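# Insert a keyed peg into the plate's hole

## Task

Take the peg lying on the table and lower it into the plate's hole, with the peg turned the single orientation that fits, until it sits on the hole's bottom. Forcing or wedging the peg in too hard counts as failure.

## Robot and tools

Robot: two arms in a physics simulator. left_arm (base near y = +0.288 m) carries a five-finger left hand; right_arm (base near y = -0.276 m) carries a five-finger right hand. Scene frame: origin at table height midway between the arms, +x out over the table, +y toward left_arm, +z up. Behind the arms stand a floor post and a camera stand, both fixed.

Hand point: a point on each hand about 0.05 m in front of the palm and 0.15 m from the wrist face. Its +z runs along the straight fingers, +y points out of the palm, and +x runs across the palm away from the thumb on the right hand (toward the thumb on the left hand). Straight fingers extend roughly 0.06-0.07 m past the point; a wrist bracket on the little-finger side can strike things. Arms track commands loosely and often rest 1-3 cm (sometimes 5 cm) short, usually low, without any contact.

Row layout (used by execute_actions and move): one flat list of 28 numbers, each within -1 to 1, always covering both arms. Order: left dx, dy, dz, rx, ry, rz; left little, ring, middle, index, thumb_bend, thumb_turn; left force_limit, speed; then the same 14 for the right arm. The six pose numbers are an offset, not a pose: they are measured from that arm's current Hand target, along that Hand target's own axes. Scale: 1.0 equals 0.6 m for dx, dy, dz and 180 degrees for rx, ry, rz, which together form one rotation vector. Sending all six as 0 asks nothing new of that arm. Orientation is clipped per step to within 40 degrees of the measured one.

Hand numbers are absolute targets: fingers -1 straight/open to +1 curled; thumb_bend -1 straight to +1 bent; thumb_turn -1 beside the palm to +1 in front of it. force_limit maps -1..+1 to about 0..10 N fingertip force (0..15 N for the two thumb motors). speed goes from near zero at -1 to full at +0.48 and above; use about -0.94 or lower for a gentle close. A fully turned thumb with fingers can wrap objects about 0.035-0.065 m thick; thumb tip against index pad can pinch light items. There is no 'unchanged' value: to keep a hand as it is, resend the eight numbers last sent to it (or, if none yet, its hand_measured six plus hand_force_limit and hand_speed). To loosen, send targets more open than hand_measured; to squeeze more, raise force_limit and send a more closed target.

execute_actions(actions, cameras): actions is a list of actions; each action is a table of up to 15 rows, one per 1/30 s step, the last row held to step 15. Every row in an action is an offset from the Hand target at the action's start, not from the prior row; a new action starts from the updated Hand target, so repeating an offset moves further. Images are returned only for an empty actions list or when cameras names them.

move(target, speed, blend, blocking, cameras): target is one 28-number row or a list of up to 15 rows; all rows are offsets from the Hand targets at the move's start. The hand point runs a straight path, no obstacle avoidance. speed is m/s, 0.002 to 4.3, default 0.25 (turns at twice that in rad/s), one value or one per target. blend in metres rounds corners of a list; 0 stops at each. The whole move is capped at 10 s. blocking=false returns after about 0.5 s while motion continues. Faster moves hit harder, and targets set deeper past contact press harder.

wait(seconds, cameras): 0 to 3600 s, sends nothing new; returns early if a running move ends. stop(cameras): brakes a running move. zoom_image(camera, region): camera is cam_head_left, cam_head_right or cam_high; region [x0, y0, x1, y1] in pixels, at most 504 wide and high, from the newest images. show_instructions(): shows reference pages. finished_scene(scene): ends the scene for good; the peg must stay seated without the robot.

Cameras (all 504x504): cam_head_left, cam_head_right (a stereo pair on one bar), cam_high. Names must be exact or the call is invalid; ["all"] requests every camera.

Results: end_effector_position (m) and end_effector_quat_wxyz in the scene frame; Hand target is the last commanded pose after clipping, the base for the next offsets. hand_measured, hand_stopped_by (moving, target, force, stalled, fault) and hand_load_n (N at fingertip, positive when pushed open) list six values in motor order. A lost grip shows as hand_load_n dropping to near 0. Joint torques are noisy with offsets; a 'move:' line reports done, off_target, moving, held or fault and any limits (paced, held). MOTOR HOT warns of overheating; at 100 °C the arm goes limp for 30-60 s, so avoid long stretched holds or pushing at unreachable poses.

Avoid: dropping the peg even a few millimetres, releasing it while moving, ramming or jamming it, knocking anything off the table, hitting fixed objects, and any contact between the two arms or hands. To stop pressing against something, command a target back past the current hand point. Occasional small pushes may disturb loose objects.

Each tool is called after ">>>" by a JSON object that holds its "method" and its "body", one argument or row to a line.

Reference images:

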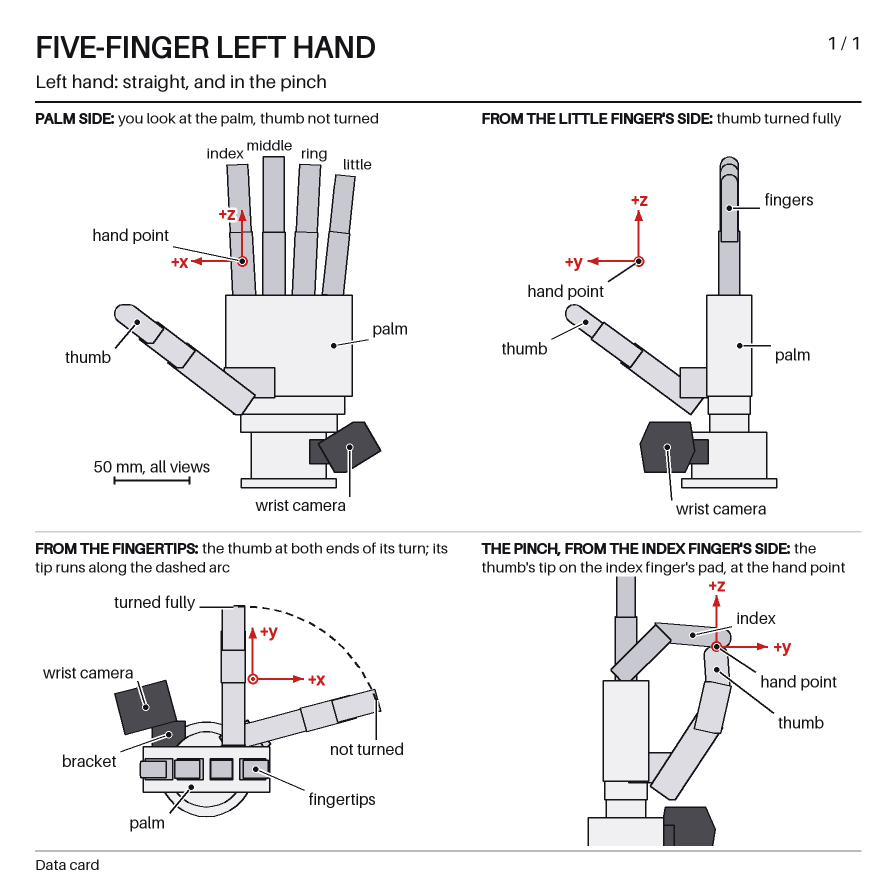

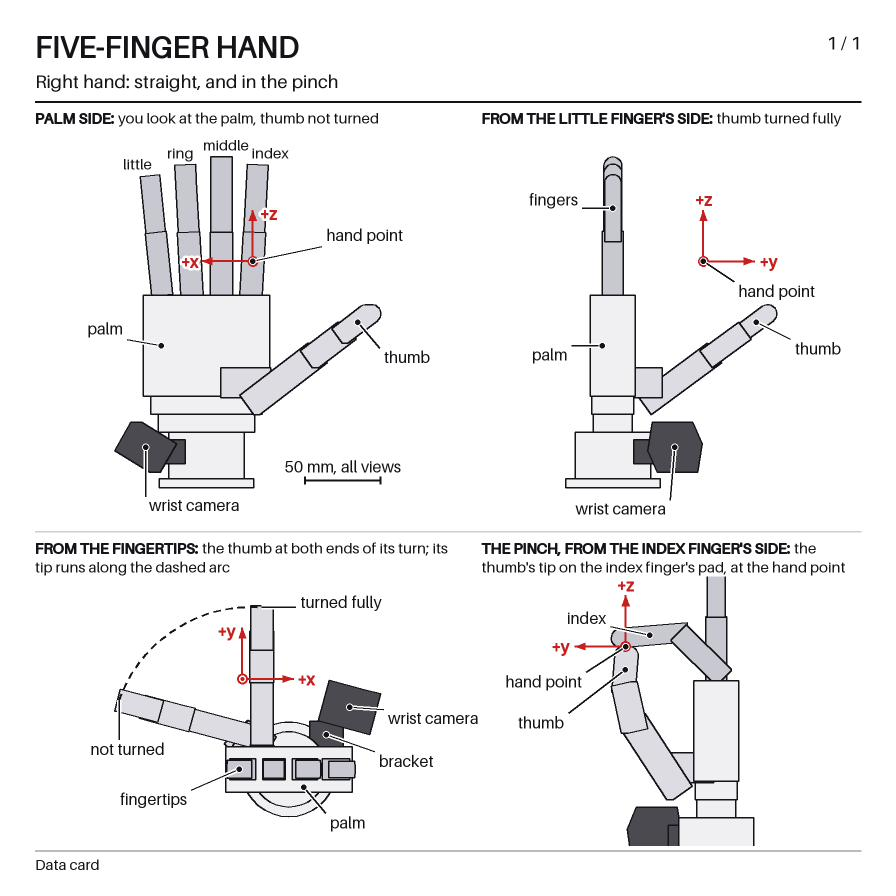

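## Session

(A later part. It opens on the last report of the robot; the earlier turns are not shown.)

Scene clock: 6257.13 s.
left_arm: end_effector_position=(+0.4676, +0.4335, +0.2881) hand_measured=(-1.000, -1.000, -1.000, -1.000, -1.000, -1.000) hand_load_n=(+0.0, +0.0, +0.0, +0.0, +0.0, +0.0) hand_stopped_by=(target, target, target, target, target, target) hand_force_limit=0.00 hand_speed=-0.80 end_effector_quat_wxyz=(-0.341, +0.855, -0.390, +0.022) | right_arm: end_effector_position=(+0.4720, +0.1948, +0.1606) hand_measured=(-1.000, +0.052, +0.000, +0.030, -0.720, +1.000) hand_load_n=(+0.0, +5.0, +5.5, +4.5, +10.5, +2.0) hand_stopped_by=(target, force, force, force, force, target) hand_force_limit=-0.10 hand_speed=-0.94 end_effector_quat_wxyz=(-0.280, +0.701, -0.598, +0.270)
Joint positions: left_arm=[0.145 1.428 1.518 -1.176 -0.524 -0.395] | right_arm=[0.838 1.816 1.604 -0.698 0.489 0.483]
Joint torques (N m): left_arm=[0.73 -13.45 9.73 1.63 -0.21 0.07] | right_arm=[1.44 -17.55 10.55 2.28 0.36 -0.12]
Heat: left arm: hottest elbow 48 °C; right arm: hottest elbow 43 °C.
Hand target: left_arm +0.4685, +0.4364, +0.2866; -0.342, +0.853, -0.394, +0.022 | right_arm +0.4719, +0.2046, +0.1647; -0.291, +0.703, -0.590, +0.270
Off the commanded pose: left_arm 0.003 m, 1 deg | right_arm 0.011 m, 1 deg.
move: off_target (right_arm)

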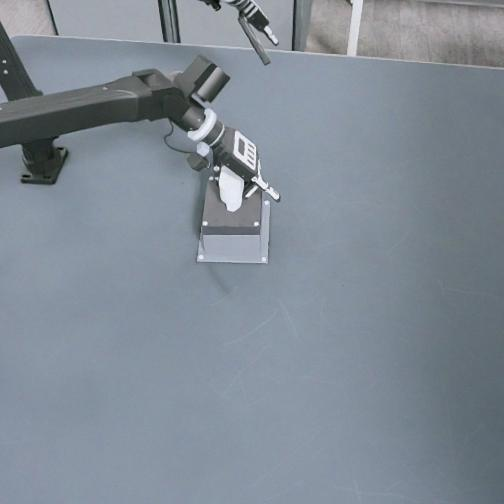

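>>> {"method": "move", "body": {
  "target": [0,0,0,0,0,0,-1,-1,-1,-1,-1,-1,0,-0.8,-0.0013,0.0007,-0.0008,0,-0.0003,-0.0003,-1,0.31,0.31,0.31,-0.2,1,-0.1,-0.94],
  "speed": 0.02,
  "cameras": ["cam_high"]
}}

>>> {"method": "zoom_image", "body": {
  "camera": "cam_high",
  "region": [222, 194, 244, 216]
}}

Scene clock: 6263.97 s.
left_arm: end_effector_position=(+0.4676, +0.4335, +0.2881) hand_measured=(-1.000, -1.000, -1.000, -1.000, -1.000, -1.000) hand_load_n=(+0.0, +0.0, +0.0, +0.0, +0.0, +0.0) hand_stopped_by=(target, target, target, target, target, target) hand_force_limit=0.00 hand_speed=-0.80 end_effector_quat_wxyz=(-0.341, +0.855, -0.390, +0.022) | right_arm: end_effector_position=(+0.4709, +0.1960, +0.1606) hand_measured=(-1.000, +0.052, +0.000, +0.030, -0.720, +1.000) hand_load_n=(+0.0, +4.5, +5.5, +4.5, +10.5, +2.0) hand_stopped_by=(target, force, force, force, force, target) hand_force_limit=-0.10 hand_speed=-0.94 end_effector_quat_wxyz=(-0.281, +0.702, -0.597, +0.270)
Joint positions: left_arm=[0.145 1.428 1.518 -1.176 -0.524 -0.395] | right_arm=[0.84 1.816 1.604 -0.698 0.489 0.483]
Joint torques (N m): left_arm=[0.79 -13.51 9.73 1.62 -0.21 0.08] | right_arm=[1.32 -17.55 10.55 2.29 0.36 -0.12]
Heat: left arm: hottest elbow 48 °C; right arm: hottest elbow 43 °C.
Hand target: left_arm +0.4685, +0.4364, +0.2866; -0.342, +0.853, -0.394, +0.022 | right_arm +0.4711, +0.2054, +0.1648; -0.291, +0.704, -0.589, +0.270
Off the commanded pose: left_arm 0.003 m, 1 deg | right_arm 0.010 m, 1 deg.
move: done

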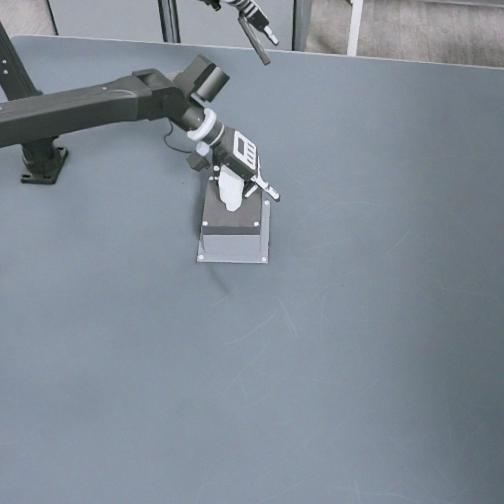

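Scaled by 22.909.

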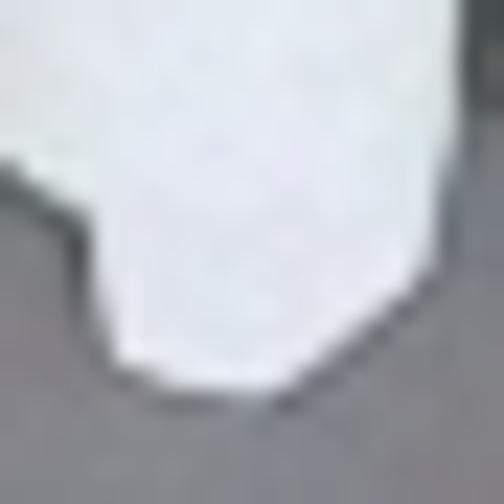

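>>> {"method": "move", "body": {
  "target": [
    [0,0,0,0,0,0,-1,-1,-1,-1,-1,-1,0,-0.8,0.0048,-0.0357,-0.0393,0.0119,-0.006,0.0071,-1,0.31,0.31,0.31,-0.2,1,-0.1,-0.94],
    [0,0,0,0,0,0,-1,-1,-1,-1,-1,-1,0,-0.8,0.0071,-0.0202,-0.0297,0.0102,-0.0052,0.0061,-1,0.31,0.31,0.31,-0.2,1,-0.1,-0.94]
  ],
  "speed": 0.02,
  "cameras": ["cam_high"]
}}

>>> {"method": "zoom_image", "body": {
  "camera": "cam_high",
  "region": [222, 194, 244, 216]
}}

Scene clock: 6328.43 s.
left_arm: end_effector_position=(+0.4676, +0.4335, +0.2881) hand_measured=(-1.000, -1.000, -1.000, -1.000, -1.000, -1.000) hand_load_n=(+0.0, +0.0, +0.0, +0.0, +0.0, +0.0) hand_stopped_by=(target, target, target, target, target, target) hand_force_limit=0.00 hand_speed=-0.80 end_effector_quat_wxyz=(-0.341, +0.855, -0.390, +0.022) | right_arm: end_effector_position=(+0.4691, +0.1964, +0.1610) hand_measured=(-1.000, +0.052, +0.000, +0.030, -0.720, +1.000) hand_load_n=(+0.0, +4.5, +5.0, +4.5, +10.5, +2.0) hand_stopped_by=(target, force, force, force, force, target) hand_force_limit=-0.10 hand_speed=-0.94 end_effector_quat_wxyz=(-0.286, +0.700, -0.596, +0.270)
Joint positions: left_arm=[0.145 1.428 1.518 -1.176 -0.524 -0.395] | right_arm=[0.843 1.807 1.588 -0.68 0.489 0.483]
Joint torques (N m): left_arm=[0.73 -13.45 9.73 1.63 -0.21 0.08] | right_arm=[1.14 -20.13 9.5 2.4 0.36 -0.12]
Heat: left arm: hottest elbow 48 °C; right arm: hottest elbow 43 °C.
Hand target: left_arm +0.4685, +0.4364, +0.2866; -0.342, +0.853, -0.394, +0.022 | right_arm +0.4672, +0.2011, +0.1861; -0.310, +0.695, -0.589, +0.271
Off the commanded pose: left_arm 0.003 m, 1 deg | right_arm 0.026 m, 3 deg.
move: off_target (right_arm)

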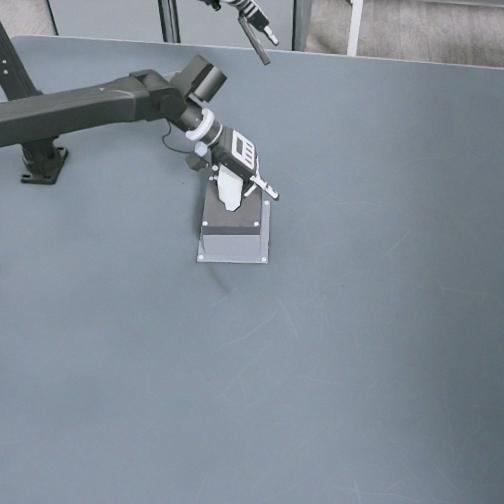

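Scaled by 22.909.

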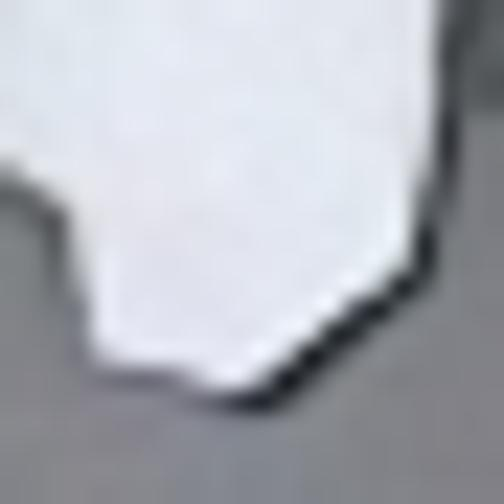

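>>> {"method": "move", "body": {
  "target": [
    [0,0,0,0,0,0,-1,-1,-1,-1,-1,-1,0,-0.8,0.0008,-0.0119,-0.0117,0.0036,-0.0018,0.0021,-1,0.31,0.31,0.31,-0.2,1,-0.1,-0.94],
    [0,0,0,0,0,0,-1,-1,-1,-1,-1,-1,0,-0.8,0.0182,-0.0205,-0.0018,0.0033,0.0026,0.0063,-1,0.31,0.31,0.31,-0.2,1,-0.1,-0.94]
  ],
  "speed": 0.02,
  "cameras": ["cam_high"]
}}

>>> {"method": "zoom_image", "body": {
  "camera": "cam_high",
  "region": [222, 194, 244, 216]
}}

Scene clock: 6345.60 s.
left_arm: end_effector_position=(+0.4676, +0.4335, +0.2881) hand_measured=(-1.000, -1.000, -1.000, -1.000, -1.000, -1.000) hand_load_n=(+0.0, -0.5, +0.0, +0.0, +0.0, +0.0) hand_stopped_by=(target, target, target, target, target, target) hand_force_limit=0.00 hand_speed=-0.80 end_effector_quat_wxyz=(-0.341, +0.855, -0.390, +0.022) | right_arm: end_effector_position=(+0.4697, +0.1936, +0.1639) hand_measured=(-1.000, +0.052, +0.000, +0.030, -0.720, +1.000) hand_load_n=(+0.0, +4.5, +5.0, +4.5, +10.0, +1.5) hand_stopped_by=(target, force, force, force, force, target) hand_force_limit=-0.10 hand_speed=-0.94 end_effector_quat_wxyz=(-0.287, +0.698, -0.597, +0.270)
Joint positions: left_arm=[0.145 1.428 1.518 -1.176 -0.524 -0.395] | right_arm=[0.839 1.8 1.584 -0.68 0.489 0.483]
Joint torques (N m): left_arm=[0.79 -13.51 9.72 1.63 -0.21 0.08] | right_arm=[-0.38 -20.66 10.28 2.25 0.36 -0.11]
Heat: left arm: hottest elbow 48 °C; right arm: hottest elbow 43 °C.
Hand target: left_arm +0.4685, +0.4364, +0.2866; -0.342, +0.853, -0.394, +0.022 | right_arm +0.4761, +0.1917, +0.1961; -0.313, +0.687, -0.596, +0.274
Off the commanded pose: left_arm 0.003 m, 1 deg | right_arm 0.033 m, 3 deg.
move: off_target (right_arm)

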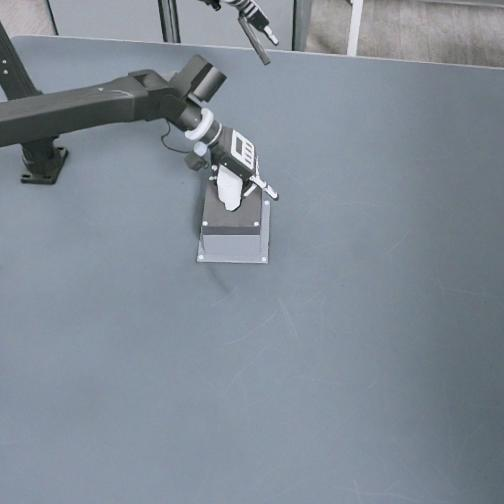

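Scaled by 22.909.

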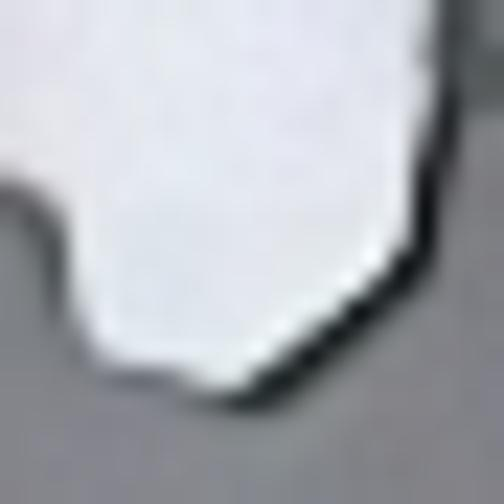

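>>> {"method": "move", "body": {
  "target": [0,0,0,0,0,0,-1,-1,-1,-1,-1,-1,0,-0.8,0.0033,-0.0017,0.002,0,0.0009,0.0008,-1,0.31,0.31,0.31,-0.2,1,-0.1,-0.94],
  "speed": 0.02,
  "cameras": ["cam_high"]
}}

>>> {"method": "zoom_image", "body": {
  "camera": "cam_high",
  "region": [222, 194, 244, 216]
}}

Scene clock: 6354.87 s.
left_arm: end_effector_position=(+0.4676, +0.4335, +0.2881) hand_measured=(-1.000, -1.000, -1.000, -1.000, -1.000, -1.000) hand_load_n=(+0.0, +0.0, +0.0, +0.0, +0.0, +0.0) hand_stopped_by=(target, target, target, target, target, target) hand_force_limit=0.00 hand_speed=-0.80 end_effector_quat_wxyz=(-0.341, +0.855, -0.390, +0.022) | right_arm: end_effector_position=(+0.4715, +0.1917, +0.1639) hand_measured=(-1.000, +0.052, +0.000, +0.030, -0.720, +1.000) hand_load_n=(-0.5, +4.5, +5.0, +5.0, +10.5, +2.0) hand_stopped_by=(target, force, force, force, force, target) hand_force_limit=-0.10 hand_speed=-0.94 end_effector_quat_wxyz=(-0.287, +0.697, -0.599, +0.271)
Joint positions: left_arm=[0.145 1.428 1.518 -1.176 -0.524 -0.395] | right_arm=[0.835 1.8 1.584 -0.68 0.489 0.483]
Joint torques (N m): left_arm=[0.73 -13.51 9.72 1.62 -0.21 0.07] | right_arm=[-0.09 -20.66 10.35 2.25 0.36 -0.11]
Heat: left arm: hottest elbow 48 °C; right arm: hottest elbow 42 °C.
Hand target: left_arm +0.4685, +0.4364, +0.2866; -0.342, +0.853, -0.394, +0.022 | right_arm +0.4779, +0.1899, +0.1961; -0.313, +0.685, -0.597, +0.274
Off the commanded pose: left_arm 0.003 m, 1 deg | right_arm 0.033 m, 3 deg.
move: off_target (right_arm)

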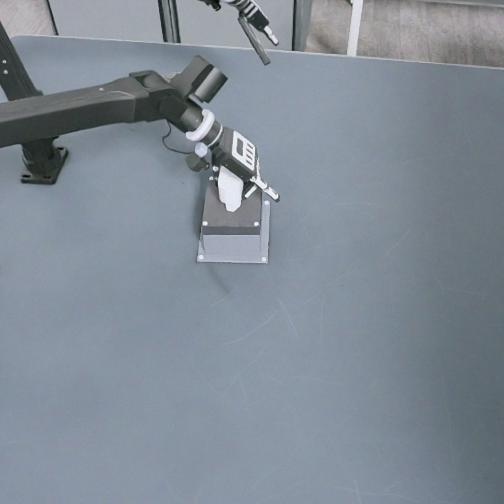

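Scaled by 22.909.

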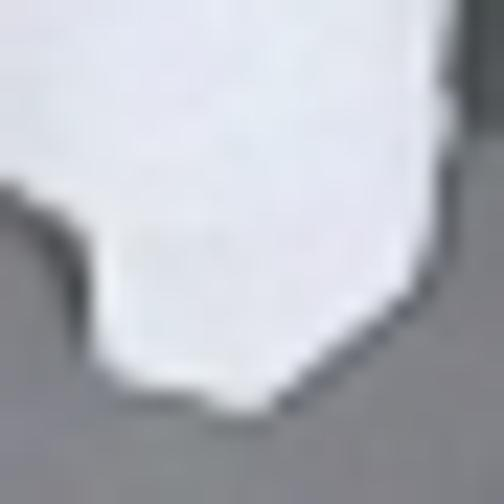

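>>> {"method": "move", "body": {
  "target": [0,0,0,0,0,0,-1,-1,-1,-1,-1,-1,0,-0.8,-0.0028,-0.0046,0.0009,0.003,-0.0015,0.0017,-1,0.31,0.31,0.31,-0.2,1,-0.1,-0.94],
  "speed": 0.02
}}

Scene clock: 6374.60 s.
left_arm: end_effector_position=(+0.4676, +0.4335, +0.2881) hand_measured=(-1.000, -1.000, -1.000, -1.000, -1.000, -1.000) hand_load_n=(+0.0, +0.0, -0.5, +0.0, +0.0, +0.0) hand_stopped_by=(target, target, target, target, target, target) hand_force_limit=0.00 hand_speed=-0.80 end_effector_quat_wxyz=(-0.341, +0.855, -0.390, +0.022) | right_arm: end_effector_position=(+0.4729, +0.1924, +0.1648) hand_measured=(-1.000, +0.052, +0.000, +0.030, -0.720, +1.000) hand_load_n=(+0.0, +4.5, +5.0, +4.5, +10.0, +1.5) hand_stopped_by=(target, force, force, force, force, target) hand_force_limit=-0.10 hand_speed=-0.94 end_effector_quat_wxyz=(-0.290, +0.696, -0.599, +0.271)
Joint positions: left_arm=[0.145 1.428 1.518 -1.176 -0.524 -0.395] | right_arm=[0.835 1.8 1.584 -0.673 0.489 0.483]
Joint torques (N m): left_arm=[0.73 -13.51 9.72 1.63 -0.21 0.07] | right_arm=[-0.09 -20.66 10.35 2.5 0.36 -0.11]
Heat: left arm: hottest elbow 48 °C; right arm: hottest shoulder 42 °C.
Hand target: left_arm +0.4685, +0.4364, +0.2866; -0.342, +0.853, -0.394, +0.022 | right_arm +0.4798, +0.1919, +0.1978; -0.318, +0.683, -0.597, +0.275
Off the commanded pose: left_arm 0.003 m, 1 deg | right_arm 0.034 m, 4 deg.
move: off_target (right_arm)

>>> {"method": "move", "body": {
  "target": [0,0,0,0,0,0,-1,-1,-1,-1,-1,-1,0,-0.8,-0.0033,0.0246,0.0271,-0.0082,0.0041,-0.0049,-1,0.31,0.31,0.31,-0.2,1,-0.1,-0.94],
  "speed": 0.02,
  "cameras": ["cam_high"]
}}

>>> {"method": "zoom_image", "body": {
  "camera": "cam_high",
  "region": [222, 194, 244, 216]
}}

Scene clock: 6383.77 s.
left_arm: end_effector_position=(+0.4676, +0.4335, +0.2881) hand_measured=(-1.000, -1.000, -1.000, -1.000, -1.000, -1.000) hand_load_n=(-0.5, +0.0, +0.0, +0.0, +0.0, +0.0) hand_stopped_by=(target, target, target, target, target, target) hand_force_limit=0.00 hand_speed=-0.80 end_effector_quat_wxyz=(-0.341, +0.855, -0.390, +0.022) | right_arm: end_effector_position=(+0.4730, +0.1925, +0.1648) hand_measured=(-1.000, +0.052, +0.000, +0.030, -0.720, +1.000) hand_load_n=(+0.0, +4.5, +5.5, +4.5, +10.5, +2.0) hand_stopped_by=(target, force, force, force, force, target) hand_force_limit=-0.10 hand_speed=-0.94 end_effector_quat_wxyz=(-0.290, +0.696, -0.599, +0.271)
Joint positions: left_arm=[0.145 1.428 1.518 -1.176 -0.524 -0.395] | right_arm=[0.835 1.8 1.584 -0.673 0.489 0.483]
Joint torques (N m): left_arm=[0.73 -13.51 9.72 1.62 -0.21 0.08] | right_arm=[-0.26 -17.85 11.02 2.4 0.33 -0.12]
Heat: left arm: hottest elbow 48 °C; right arm: hottest shoulder 42 °C.
Hand target: left_arm +0.4685, +0.4364, +0.2866; -0.342, +0.853, -0.394, +0.022 | right_arm +0.4824, +0.1944, +0.1761; -0.303, +0.690, -0.597, +0.274
Off the commanded pose: left_arm 0.003 m, 1 deg | right_arm 0.015 m, 2 deg.
move: off_target (right_arm)

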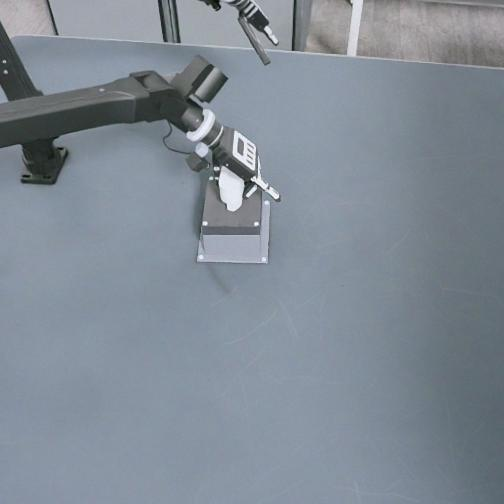

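Scaled by 22.909.

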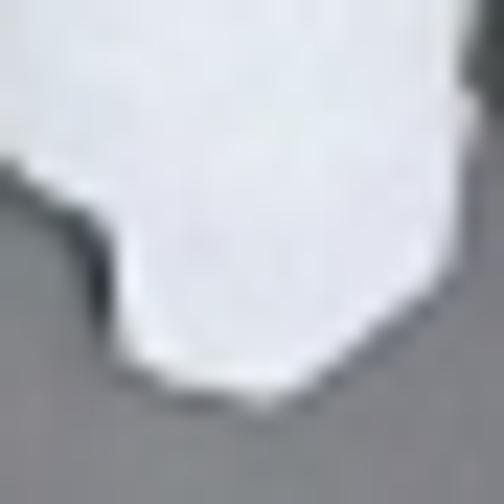

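>>> {"method": "move", "body": {
  "target": [0,0,0,0,0,0,-1,-1,-1,-1,-1,-1,0,-0.8,-0.0005,0.0036,0.004,-0.0012,0.0006,-0.0007,-1,0.31,0.31,0.31,-0.2,1,-0.1,-0.94],
  "speed": 0.02
}}

>>> {"method": "move", "body": {
  "target": [0,0,0,0,0,0,-1,-1,-1,-1,-1,-1,0,-0.8,-0.0002,0.0015,0.0016,-0.0005,0.0003,-0.0003,-1,0.31,0.31,0.31,-0.2,1,-0.1,-0.94],
  "speed": 0.02,
  "cameras": ["cam_high"]
}}

>>> {"method": "zoom_image", "body": {
  "camera": "cam_high",
  "region": [222, 194, 244, 216]
}}

Scene clock: 6429.40 s.
left_arm: end_effector_position=(+0.4676, +0.4335, +0.2881) hand_measured=(-1.000, -1.000, -1.000, -1.000, -1.000, -1.000) hand_load_n=(+0.0, +0.0, +0.0, -0.5, +0.0, +0.0) hand_stopped_by=(target, target, target, target, target, target) hand_force_limit=0.00 hand_speed=-0.80 end_effector_quat_wxyz=(-0.341, +0.855, -0.390, +0.022) | right_arm: end_effector_position=(+0.4731, +0.1926, +0.1618) hand_measured=(-1.000, +0.052, +0.000, +0.030, -0.720, +1.000) hand_load_n=(+0.0, +4.5, +5.5, +5.0, +10.5, +2.0) hand_stopped_by=(target, force, force, force, force, target) hand_force_limit=-0.10 hand_speed=-0.94 end_effector_quat_wxyz=(-0.288, +0.697, -0.599, +0.271)
Joint positions: left_arm=[0.145 1.428 1.518 -1.176 -0.524 -0.395] | right_arm=[0.835 1.804 1.584 -0.673 0.489 0.483]
Joint torques (N m): left_arm=[0.73 -13.51 9.72 1.63 -0.21 0.08] | right_arm=[-0.32 -17.79 11.08 2.36 0.31 -0.12]
Heat: left arm: hottest elbow 48 °C; right arm: hottest shoulder 42 °C.
Hand target: left_arm +0.4685, +0.4364, +0.2866; -0.342, +0.853, -0.394, +0.022 | right_arm +0.4827, +0.1947, +0.1729; -0.301, +0.691, -0.598, +0.274
Off the commanded pose: left_arm 0.003 m, 1 deg | right_arm 0.015 m, 2 deg.
move: off_target (right_arm)

Scene clock: 6429.90 s.
left_arm: end_effector_position=(+0.4676, +0.4335, +0.2881) hand_measured=(-1.000, -1.000, -1.000, -1.000, -1.000, -1.000) hand_load_n=(+0.0, +0.0, +0.0, +0.0, +0.0, +0.0) hand_stopped_by=(target, target, target, target, target, target) hand_force_limit=0.00 hand_speed=-0.80 end_effector_quat_wxyz=(-0.341, +0.855, -0.390, +0.022) | right_arm: end_effector_position=(+0.4731, +0.1926, +0.1618) hand_measured=(-1.000, +0.052, +0.000, +0.030, -0.720, +1.000) hand_load_n=(+0.0, +4.5, +5.0, +4.5, +10.5, +1.5) hand_stopped_by=(target, force, force, force, force, target) hand_force_limit=-0.10 hand_speed=-0.94 end_effector_quat_wxyz=(-0.288, +0.697, -0.599, +0.271)
Joint positions: left_arm=[0.145 1.428 1.518 -1.176 -0.524 -0.395] | right_arm=[0.835 1.804 1.584 -0.673 0.489 0.483]
Joint torques (N m): left_arm=[0.67 -13.51 9.72 1.63 -0.21 0.08] | right_arm=[-0.32 -17.61 11.11 2.37 0.34 -0.12]
Heat: left arm: hottest elbow 48 °C; right arm: hottest shoulder 42 °C.
Hand target: left_arm +0.4685, +0.4364, +0.2866; -0.342, +0.853, -0.394, +0.022 | right_arm +0.4828, +0.1948, +0.1716; -0.300, +0.691, -0.598, +0.274
Off the commanded pose: left_arm 0.003 m, 1 deg | right_arm 0.014 m, 2 deg.
move: off_target (right_arm)

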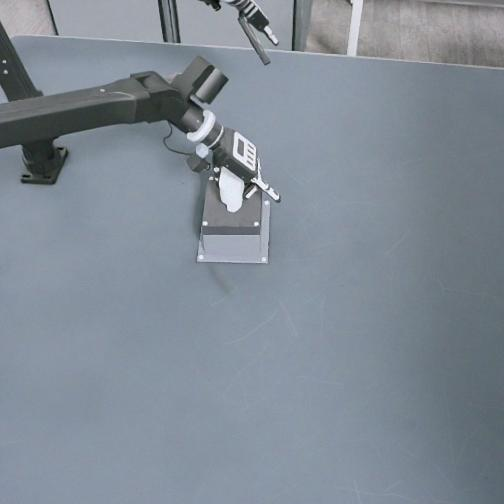

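Scaled by 22.909.

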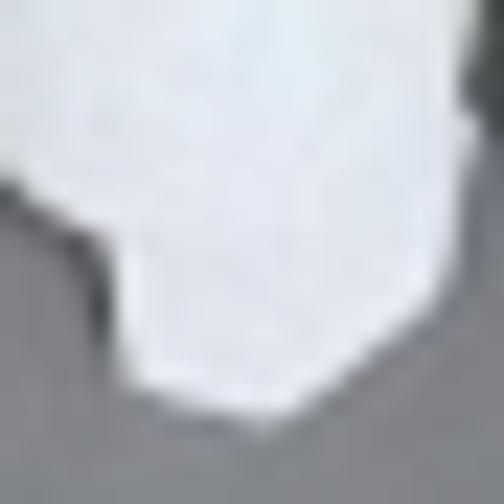

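>>> {"method": "move", "body": {
  "target": [
    [0,0,0,0,0,0,-1,-1,-1,-1,-1,-1,0,-0.8,0.0005,-0.0036,-0.004,0.0012,-0.0006,0.0007,-1,0.31,0.31,0.31,-0.2,1,-0.1,-0.94],
    [0,0,0,0,0,0,-1,-1,-1,-1,-1,-1,0,-0.8,-0.0156,0.0043,-0.0131,0.0014,-0.0047,-0.0031,-1,0.31,0.31,0.31,-0.2,1,-0.1,-0.94]
  ],
  "speed": 0.02,
  "cameras": ["cam_high"]
}}

>>> {"method": "zoom_image", "body": {
  "camera": "cam_high",
  "region": [222, 194, 244, 216]
}}

Scene clock: 6448.67 s.
left_arm: end_effector_position=(+0.4676, +0.4335, +0.2881) hand_measured=(-1.000, -1.000, -1.000, -1.000, -1.000, -1.000) hand_load_n=(+0.0, +0.0, +0.0, +0.0, +0.0, +0.0) hand_stopped_by=(target, target, target, target, target, target) hand_force_limit=0.00 hand_speed=-0.80 end_effector_quat_wxyz=(-0.341, +0.855, -0.390, +0.022) | right_arm: end_effector_position=(+0.4727, +0.1930, +0.1618) hand_measured=(-1.000, +0.052, +0.000, +0.030, -0.720, +1.000) hand_load_n=(+0.0, +4.5, +5.0, +4.5, +10.5, +1.5) hand_stopped_by=(target, force, force, force, force, target) hand_force_limit=-0.10 hand_speed=-0.94 end_effector_quat_wxyz=(-0.288, +0.697, -0.599, +0.271)
Joint positions: left_arm=[0.145 1.428 1.518 -1.176 -0.524 -0.395] | right_arm=[0.835 1.804 1.584 -0.673 0.489 0.483]
Joint torques (N m): left_arm=[0.73 -13.51 9.72 1.62 -0.21 0.08] | right_arm=[1.79 -18.26 10.91 2.4 0.34 -0.11]
Heat: left arm: hottest elbow 48 °C; right arm: hottest shoulder 42 °C.
Hand target: left_arm +0.4685, +0.4364, +0.2866; -0.342, +0.853, -0.394, +0.022 | right_arm +0.4740, +0.2031, +0.1748; -0.305, +0.695, -0.591, +0.271
Off the commanded pose: left_arm 0.003 m, 1 deg | right_arm 0.017 m, 2 deg.
move: off_target (right_arm)

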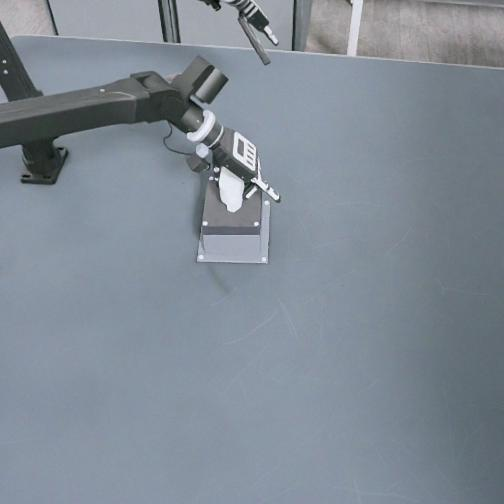

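Scaled by 22.909.

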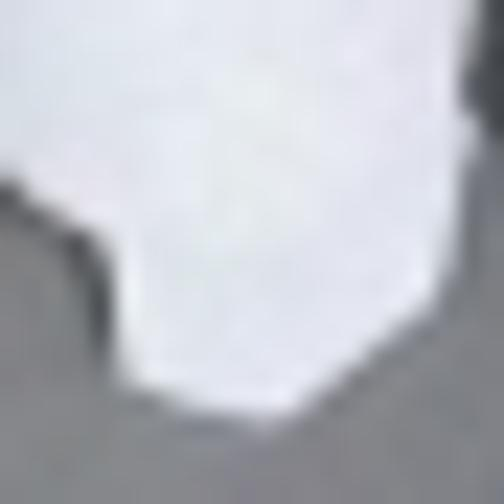

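>>> {"method": "move", "body": {
  "target": [0,0,0,0,0,0,-1,-1,-1,-1,-1,-1,0,-0.8,-0.0013,0.0007,-0.0008,0,-0.0003,-0.0003,-1,0.31,0.31,0.31,-0.2,1,-0.1,-0.94],
  "speed": 0.02,
  "cameras": ["cam_high"]
}}

>>> {"method": "zoom_image", "body": {
  "camera": "cam_high",
  "region": [222, 194, 244, 216]
}}

Scene clock: 6458.63 s.
left_arm: end_effector_position=(+0.4676, +0.4335, +0.2881) hand_measured=(-1.000, -1.000, -1.000, -1.000, -1.000, -1.000) hand_load_n=(+0.0, +0.0, +0.0, +0.0, +0.0, +0.0) hand_stopped_by=(target, target, target, target, target, target) hand_force_limit=0.00 hand_speed=-0.80 end_effector_quat_wxyz=(-0.341, +0.855, -0.390, +0.022) | right_arm: end_effector_position=(+0.4718, +0.1939, +0.1618) hand_measured=(-1.000, +0.052, +0.000, +0.030, -0.720, +1.000) hand_load_n=(+0.0, +5.0, +5.0, +4.5, +10.0, +1.5) hand_stopped_by=(target, force, force, force, force, target) hand_force_limit=-0.10 hand_speed=-0.94 end_effector_quat_wxyz=(-0.288, +0.697, -0.598, +0.270)
Joint positions: left_arm=[0.145 1.428 1.518 -1.176 -0.524 -0.395] | right_arm=[0.837 1.804 1.584 -0.673 0.489 0.483]
Joint torques (N m): left_arm=[0.67 -13.51 9.73 1.62 -0.21 0.08] | right_arm=[1.26 -18.08 10.85 2.4 0.34 -0.12]
Heat: left arm: hottest elbow 48 °C; right arm: hottest shoulder 42 °C.
Hand target: left_arm +0.4685, +0.4364, +0.2866; -0.342, +0.853, -0.394, +0.022 | right_arm +0.4734, +0.2037, +0.1748; -0.305, +0.696, -0.591, +0.271
Off the commanded pose: left_arm 0.003 m, 1 deg | right_arm 0.016 m, 2 deg.
move: off_target (right_arm)

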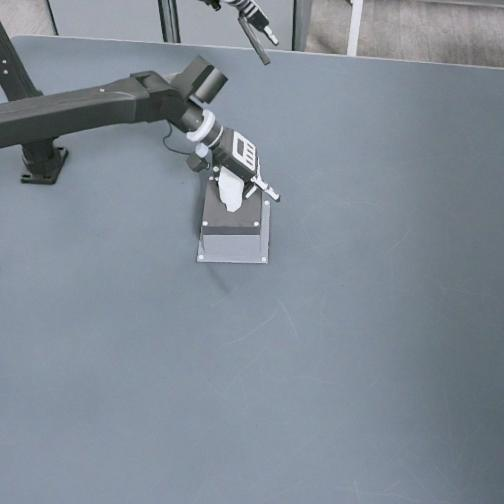

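Scaled by 22.909.

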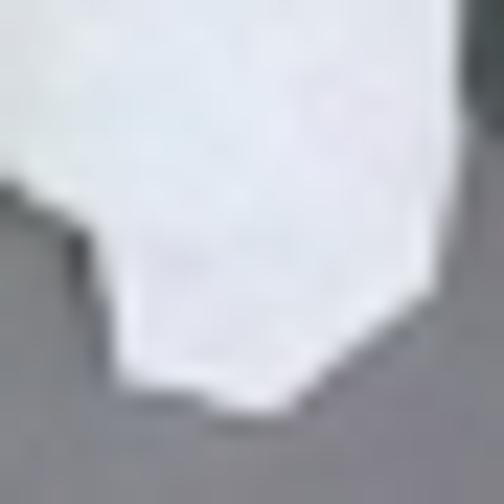

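>>> {"method": "move", "body": {
  "target": [0,0,0,0,0,0,-1,-1,-1,-1,-1,-1,0,-0.8,-0.0013,0.0007,-0.0008,0,-0.0003,-0.0003,-1,0.31,0.31,0.31,-0.2,1,-0.1,-0.94],
  "speed": 0.02,
  "cameras": ["cam_high"]
}}

>>> {"method": "zoom_image", "body": {
  "camera": "cam_high",
  "region": [222, 194, 244, 216]
}}

Scene clock: 6467.20 s.
left_arm: end_effector_position=(+0.4676, +0.4335, +0.2881) hand_measured=(-1.000, -1.000, -1.000, -1.000, -1.000, -1.000) hand_load_n=(+0.0, +0.0, +0.0, +0.0, +0.0, +0.0) hand_stopped_by=(target, target, target, target, target, target) hand_force_limit=0.00 hand_speed=-0.80 end_effector_quat_wxyz=(-0.341, +0.855, -0.390, +0.022) | right_arm: end_effector_position=(+0.4716, +0.1941, +0.1618) hand_measured=(-1.000, +0.052, +0.000, +0.030, -0.720, +1.000) hand_load_n=(+0.0, +5.0, +5.0, +4.5, +10.5, +1.5) hand_stopped_by=(target, force, force, force, force, target) hand_force_limit=-0.10 hand_speed=-0.94 end_effector_quat_wxyz=(-0.288, +0.698, -0.598, +0.270)
Joint positions: left_arm=[0.145 1.428 1.518 -1.176 -0.524 -0.395] | right_arm=[0.838 1.804 1.584 -0.673 0.489 0.483]
Joint torques (N m): left_arm=[0.73 -13.51 9.72 1.63 -0.21 0.08] | right_arm=[1.38 -18.26 10.85 2.41 0.34 -0.12]
Heat: left arm: hottest elbow 48 °C; right arm: hottest shoulder 42 °C.
Hand target: left_arm +0.4685, +0.4364, +0.2866; -0.342, +0.853, -0.394, +0.022 | right_arm +0.4726, +0.2045, +0.1747; -0.305, +0.696, -0.590, +0.271
Off the commanded pose: left_arm 0.003 m, 1 deg | right_arm 0.017 m, 2 deg.
move: off_target (right_arm)

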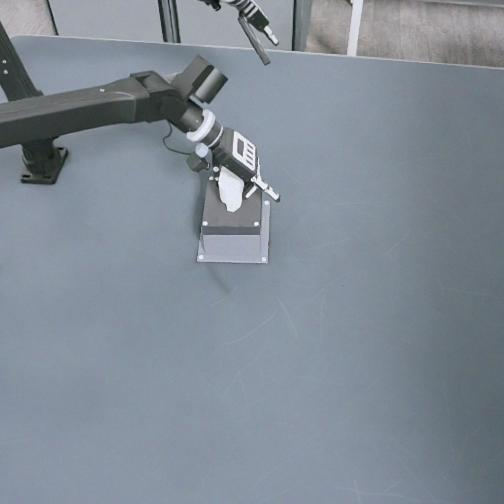

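Scaled by 22.909.

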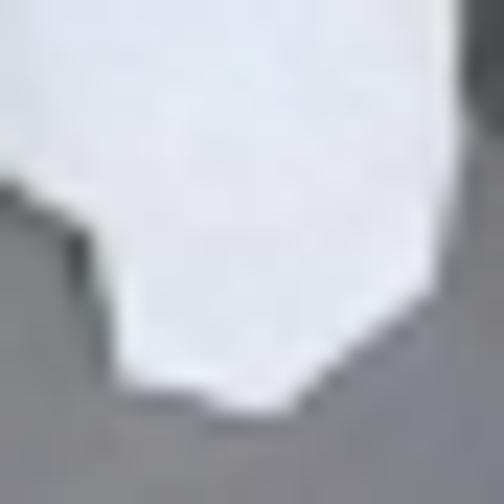

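>>> {"method": "move", "body": {
  "target": [0,0,0,0,0,0,-1,-1,-1,-1,-1,-1,0,-0.8,-0.0013,0.0007,-0.0008,0,-0.0003,-0.0003,-1,0.31,0.31,0.31,-0.2,1,-0.1,-0.94],
  "speed": 0.02,
  "cameras": ["cam_high"]
}}

>>> {"method": "zoom_image", "body": {
  "camera": "cam_high",
  "region": [222, 194, 244, 216]
}}

Scene clock: 6474.47 s.
left_arm: end_effector_position=(+0.4676, +0.4335, +0.2881) hand_measured=(-1.000, -1.000, -1.000, -1.000, -1.000, -1.000) hand_load_n=(-0.5, +0.0, +0.0, +0.0, +0.0, -0.5) hand_stopped_by=(target, target, target, target, target, target) hand_force_limit=0.00 hand_speed=-0.80 end_effector_quat_wxyz=(-0.341, +0.855, -0.390, +0.022) | right_arm: end_effector_position=(+0.4704, +0.1955, +0.1618) hand_measured=(-1.000, +0.052, +0.000, +0.030, -0.720, +1.000) hand_load_n=(+0.0, +4.5, +5.0, +4.5, +10.5, +1.5) hand_stopped_by=(target, force, force, force, force, target) hand_force_limit=-0.10 hand_speed=-0.94 end_effector_quat_wxyz=(-0.288, +0.698, -0.597, +0.270)
Joint positions: left_arm=[0.145 1.428 1.518 -1.176 -0.524 -0.395] | right_arm=[0.84 1.804 1.584 -0.673 0.489 0.483]
Joint torques (N m): left_arm=[0.73 -13.51 9.72 1.63 -0.21 0.07] | right_arm=[0.67 -18.02 10.84 2.4 0.34 -0.12]
Heat: left arm: hottest elbow 48 °C; right arm: hottest shoulder 42 °C.
Hand target: left_arm +0.4685, +0.4364, +0.2866; -0.342, +0.853, -0.394, +0.022 | right_arm +0.4718, +0.2052, +0.1747; -0.305, +0.697, -0.590, +0.271
Off the commanded pose: left_arm 0.003 m, 1 deg | right_arm 0.016 m, 2 deg.
move: off_target (right_arm)

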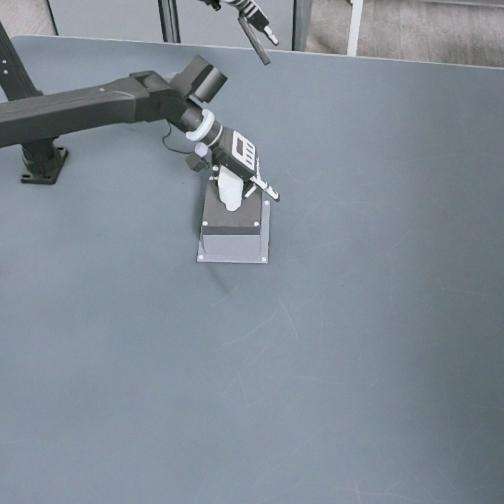

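Scaled by 22.909.

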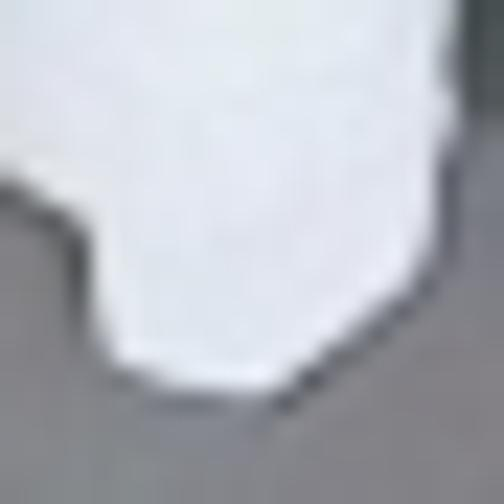

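>>> {"method": "move", "body": {
  "target": [
    [0,0,0,0,0,0,-1,-1,-1,-1,-1,-1,0,-0.8,0.0019,-0.0286,-0.0280,0.0086,-0.0044,0.005,-1,0.31,0.31,0.31,-0.2,1,-0.1,-0.94],
    [0,0,0,0,0,0,-1,-1,-1,-1,-1,-1,0,-0.8,0.0019,-0.0286,-0.0280,0.0086,-0.0044,-0.003,-1,0.31,0.31,0.31,-0.2,1,-0.1,-0.94]
  ],
  "speed": 0.02,
  "cameras": ["cam_high"]
}}

>>> {"method": "zoom_image", "body": {
  "camera": "cam_high",
  "region": [222, 194, 244, 216]
}}

Scene clock: 6531.07 s.
left_arm: end_effector_position=(+0.4676, +0.4335, +0.2881) hand_measured=(-1.000, -1.000, -1.000, -1.000, -1.000, -1.000) hand_load_n=(+0.0, +0.0, +0.0, +0.0, +0.0, -0.5) hand_stopped_by=(target, target, target, target, target, target) hand_force_limit=0.00 hand_speed=-0.80 end_effector_quat_wxyz=(-0.341, +0.855, -0.390, +0.022) | right_arm: end_effector_position=(+0.4693, +0.1951, +0.1614) hand_measured=(-1.000, +0.052, +0.000, +0.030, -0.720, +1.000) hand_load_n=(+0.0, +4.5, +5.5, +4.5, +10.0, +2.0) hand_stopped_by=(target, force, force, force, force, target) hand_force_limit=-0.10 hand_speed=-0.94 end_effector_quat_wxyz=(-0.286, +0.705, -0.589, +0.273)
Joint positions: left_arm=[0.145 1.428 1.518 -1.176 -0.524 -0.395] | right_arm=[0.842 1.804 1.584 -0.673 0.489 0.462]
Joint torques (N m): left_arm=[0.73 -13.45 9.72 1.62 -0.21 0.07] | right_arm=[1.26 -20.6 11.55 2.15 0.38 -0.17]
Heat: left arm: hottest elbow 48 °C; right arm: hottest shoulder 42 °C.
Hand target: left_arm +0.4685, +0.4364, +0.2866; -0.342, +0.853, -0.394, +0.022 | right_arm +0.4710, +0.2042, +0.1987; -0.318, +0.697, -0.581, +0.275
Off the commanded pose: left_arm 0.003 m, 1 deg | right_arm 0.039 m, 4 deg.
move: off_target (right_arm)

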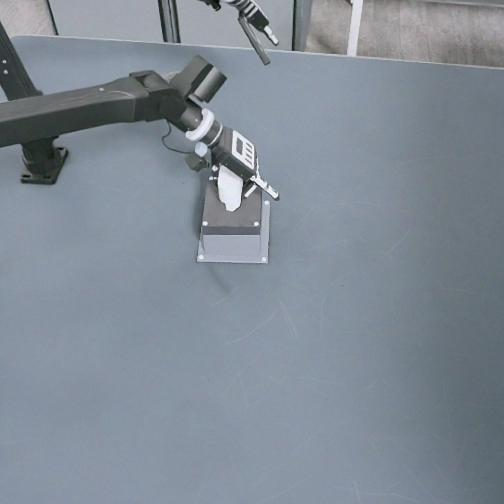

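Scaled by 22.909.

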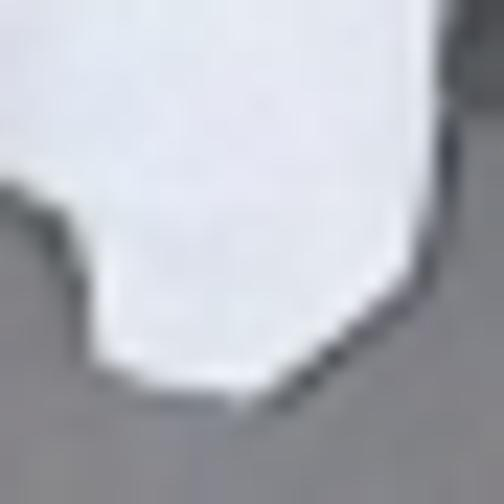

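>>> {"method": "zoom_image", "body": {
  "camera": "cam_high",
  "region": [232, 198, 244, 210]
}}

>>> {"method": "zoom_image", "body": {
  "camera": "cam_high",
  "region": [224, 202, 236, 214]
}}

Scaled by 42.000.

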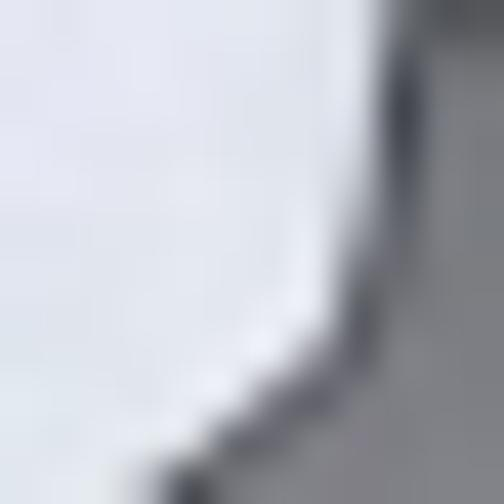

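Scaled by 42.000.

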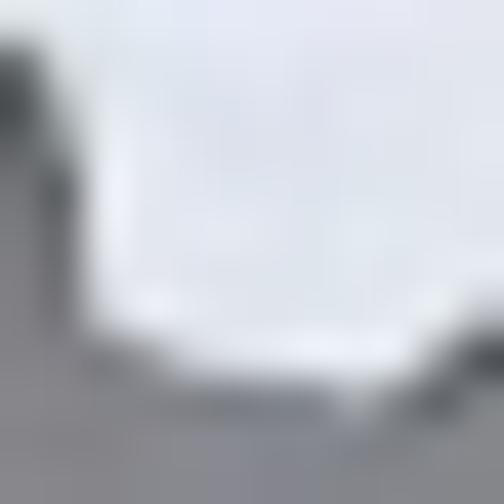

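>>> {"method": "move", "body": {
  "target": [
    [0,0,0,0,0,0,-1,-1,-1,-1,-1,-1,0,-0.8,0.0005,-0.0071,-0.0070,0.0022,-0.0011,0.0013,-1,0.31,0.31,0.31,-0.2,1,-0.1,-0.94],
    [0,0,0,0,0,0,-1,-1,-1,-1,-1,-1,0,-0.8,0.0143,-0.0185,0.0028,0.0042,0.0019,0.0064,-1,0.31,0.31,0.31,-0.2,1,-0.1,-0.94]
  ],
  "speed": 0.02
}}

>>> {"method": "move", "body": {
  "target": [0,0,0,0,0,0,-1,-1,-1,-1,-1,-1,0,-0.8,0.0026,-0.0014,0.0016,0,0.0006,0.0006,-1,0.31,0.31,0.31,-0.2,1,-0.1,-0.94],
  "speed": 0.02,
  "cameras": ["cam_high"]
}}

>>> {"method": "zoom_image", "body": {
  "camera": "cam_high",
  "region": [222, 194, 244, 216]
}}

Scene clock: 6568.20 s.
left_arm: end_effector_position=(+0.4676, +0.4335, +0.2881) hand_measured=(-1.000, -1.000, -1.000, -1.000, -1.000, -1.000) hand_load_n=(+0.0, +0.0, +0.0, +0.0, +0.0, +0.0) hand_stopped_by=(target, target, target, target, target, target) hand_force_limit=0.00 hand_speed=-0.80 end_effector_quat_wxyz=(-0.341, +0.855, -0.390, +0.022) | right_arm: end_effector_position=(+0.4693, +0.1948, +0.1644) hand_measured=(-1.000, +0.052, +0.000, +0.030, -0.720, +1.000) hand_load_n=(+0.0, +4.5, +5.5, +4.5, +10.5, +2.0) hand_stopped_by=(target, force, force, force, force, target) hand_force_limit=-0.10 hand_speed=-0.94 end_effector_quat_wxyz=(-0.288, +0.704, -0.589, +0.273)
Joint positions: left_arm=[0.145 1.428 1.518 -1.176 -0.524 -0.395] | right_arm=[0.842 1.8 1.584 -0.673 0.489 0.461]
Joint torques (N m): left_arm=[0.73 -13.51 9.73 1.62 -0.21 0.08] | right_arm=[-0.15 -20.78 11.86 2.47 0.38 -0.14]
Heat: left arm: hottest elbow 48 °C; right arm: hottest shoulder 43 °C.
Hand target: left_arm +0.4685, +0.4364, +0.2866; -0.342, +0.853, -0.394, +0.022 | right_arm +0.4806, +0.1974, +0.2063; -0.323, +0.688, -0.587, +0.278
Off the commanded pose: left_arm 0.003 m, 1 deg | right_arm 0.043 m, 4 deg.
move: off_target (right_arm)

Scene clock: 6568.70 s.
left_arm: end_effector_position=(+0.4676, +0.4335, +0.2881) hand_measured=(-1.000, -1.000, -1.000, -1.000, -1.000, -1.000) hand_load_n=(+0.0, +0.0, -0.5, +0.0, +0.0, +0.0) hand_stopped_by=(target, target, target, target, target, target) hand_force_limit=0.00 hand_speed=-0.80 end_effector_quat_wxyz=(-0.341, +0.855, -0.390, +0.022) | right_arm: end_effector_position=(+0.4713, +0.1926, +0.1644) hand_measured=(-1.000, +0.052, +0.000, +0.030, -0.720, +1.000) hand_load_n=(+0.0, +4.5, +5.0, +4.5, +10.0, +1.5) hand_stopped_by=(target, force, force, force, force, target) hand_force_limit=-0.10 hand_speed=-0.94 end_effector_quat_wxyz=(-0.287, +0.703, -0.590, +0.274)
Joint positions: left_arm=[0.145 1.428 1.518 -1.176 -0.524 -0.395] | right_arm=[0.838 1.8 1.584 -0.673 0.489 0.461]
Joint torques (N m): left_arm=[0.73 -13.51 9.7 1.63 -0.21 0.08] | right_arm=[0.03 -20.78 11.93 2.47 0.36 -0.14]
Heat: left arm: hottest elbow 48 °C; right arm: hottest shoulder 43 °C.
Hand target: left_arm +0.4685, +0.4364, +0.2866; -0.342, +0.853, -0.394, +0.022 | right_arm +0.4821, +0.1961, +0.2063; -0.323, +0.688, -0.588, +0.278
Off the commanded pose: left_arm 0.003 m, 1 deg | right_arm 0.043 m, 4 deg.
move: off_target (right_arm)

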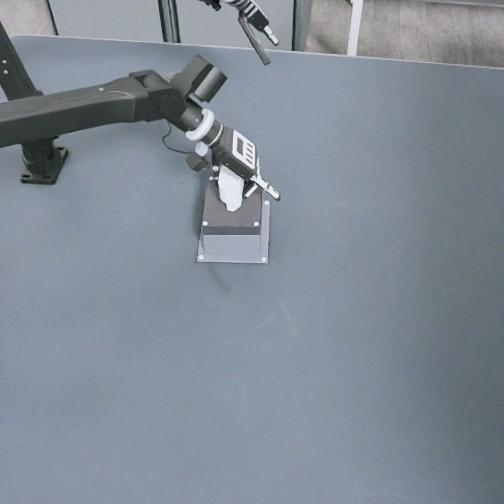

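Scaled by 22.909.

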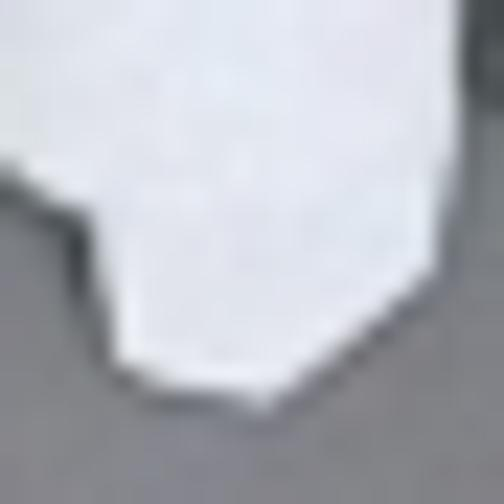

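>>> {"method": "move", "body": {
  "target": [0,0,0,0,0,0,-1,-1,-1,-1,-1,-1,0,-0.8,-0.0142,0.0053,-0.0073,0.001,-0.0038,-0.0027,-1,0.31,0.31,0.31,-0.2,1,-0.1,-0.94],
  "speed": 0.02
}}

>>> {"method": "move", "body": {
  "target": [0,0,0,0,0,0,-1,-1,-1,-1,-1,-1,0,-0.8,-0.0013,0.0007,-0.0008,0,-0.0003,-0.0003,-1,0.31,0.31,0.31,-0.2,1,-0.1,-0.94],
  "speed": 0.02
}}

Scene clock: 6590.67 s.
left_arm: end_effector_position=(+0.4676, +0.4335, +0.2881) hand_measured=(-1.000, -1.000, -1.000, -1.000, -1.000, -1.000) hand_load_n=(+0.0, +0.0, +0.0, +0.0, +0.0, +0.0) hand_stopped_by=(target, target, target, target, target, target) hand_force_limit=0.00 hand_speed=-0.80 end_effector_quat_wxyz=(-0.341, +0.855, -0.390, +0.022) | right_arm: end_effector_position=(+0.4720, +0.1930, +0.1649) hand_measured=(-1.000, +0.052, +0.000, +0.030, -0.720, +1.000) hand_load_n=(+0.0, +4.5, +5.5, +4.5, +10.0, +1.5) hand_stopped_by=(target, force, force, force, force, target) hand_force_limit=-0.10 hand_speed=-0.94 end_effector_quat_wxyz=(-0.289, +0.702, -0.590, +0.274)
Joint positions: left_arm=[0.145 1.428 1.518 -1.176 -0.524 -0.395] | right_arm=[0.837 1.8 1.584 -0.669 0.489 0.461]
Joint torques (N m): left_arm=[0.73 -13.51 9.72 1.62 -0.21 0.07] | right_arm=[1.08 -20.66 11.75 2.37 0.37 -0.15]
Heat: left arm: hottest elbow 48 °C; right arm: hottest shoulder 43 °C.
Hand target: left_arm +0.4685, +0.4364, +0.2866; -0.342, +0.853, -0.394, +0.022 | right_arm +0.4755, +0.2035, +0.2066; -0.326, +0.691, -0.583, +0.277
Off the commanded pose: left_arm 0.003 m, 1 deg | right_arm 0.043 m, 5 deg.
move: off_target (right_arm)

Scene clock: 6591.17 s.
left_arm: end_effector_position=(+0.4676, +0.4335, +0.2881) hand_measured=(-1.000, -1.000, -1.000, -1.000, -1.000, -1.000) hand_load_n=(+0.0, +0.0, +0.0, +0.0, +0.0, +0.0) hand_stopped_by=(target, target, target, target, target, target) hand_force_limit=0.00 hand_speed=-0.80 end_effector_quat_wxyz=(-0.341, +0.855, -0.390, +0.022) | right_arm: end_effector_position=(+0.4715, +0.1937, +0.1649) hand_measured=(-1.000, +0.052, +0.000, +0.030, -0.720, +1.000) hand_load_n=(+0.5, +4.5, +5.0, +4.5, +10.0, +2.0) hand_stopped_by=(target, force, force, force, force, target) hand_force_limit=-0.10 hand_speed=-0.94 end_effector_quat_wxyz=(-0.289, +0.702, -0.590, +0.274)
Joint positions: left_arm=[0.145 1.428 1.518 -1.176 -0.524 -0.395] | right_arm=[0.838 1.8 1.584 -0.669 0.489 0.461]
Joint torques (N m): left_arm=[0.73 -13.51 9.72 1.63 -0.21 0.08] | right_arm=[1.14 -20.72 11.73 2.48 0.37 -0.14]
Heat: left arm: hottest elbow 48 °C; right arm: hottest shoulder 43 °C.
Hand target: left_arm +0.4685, +0.4364, +0.2866; -0.342, +0.853, -0.394, +0.022 | right_arm +0.4747, +0.2043, +0.2066; -0.326, +0.692, -0.582, +0.276
Off the commanded pose: left_arm 0.003 m, 1 deg | right_arm 0.043 m, 5 deg.
move: off_target (right_arm)


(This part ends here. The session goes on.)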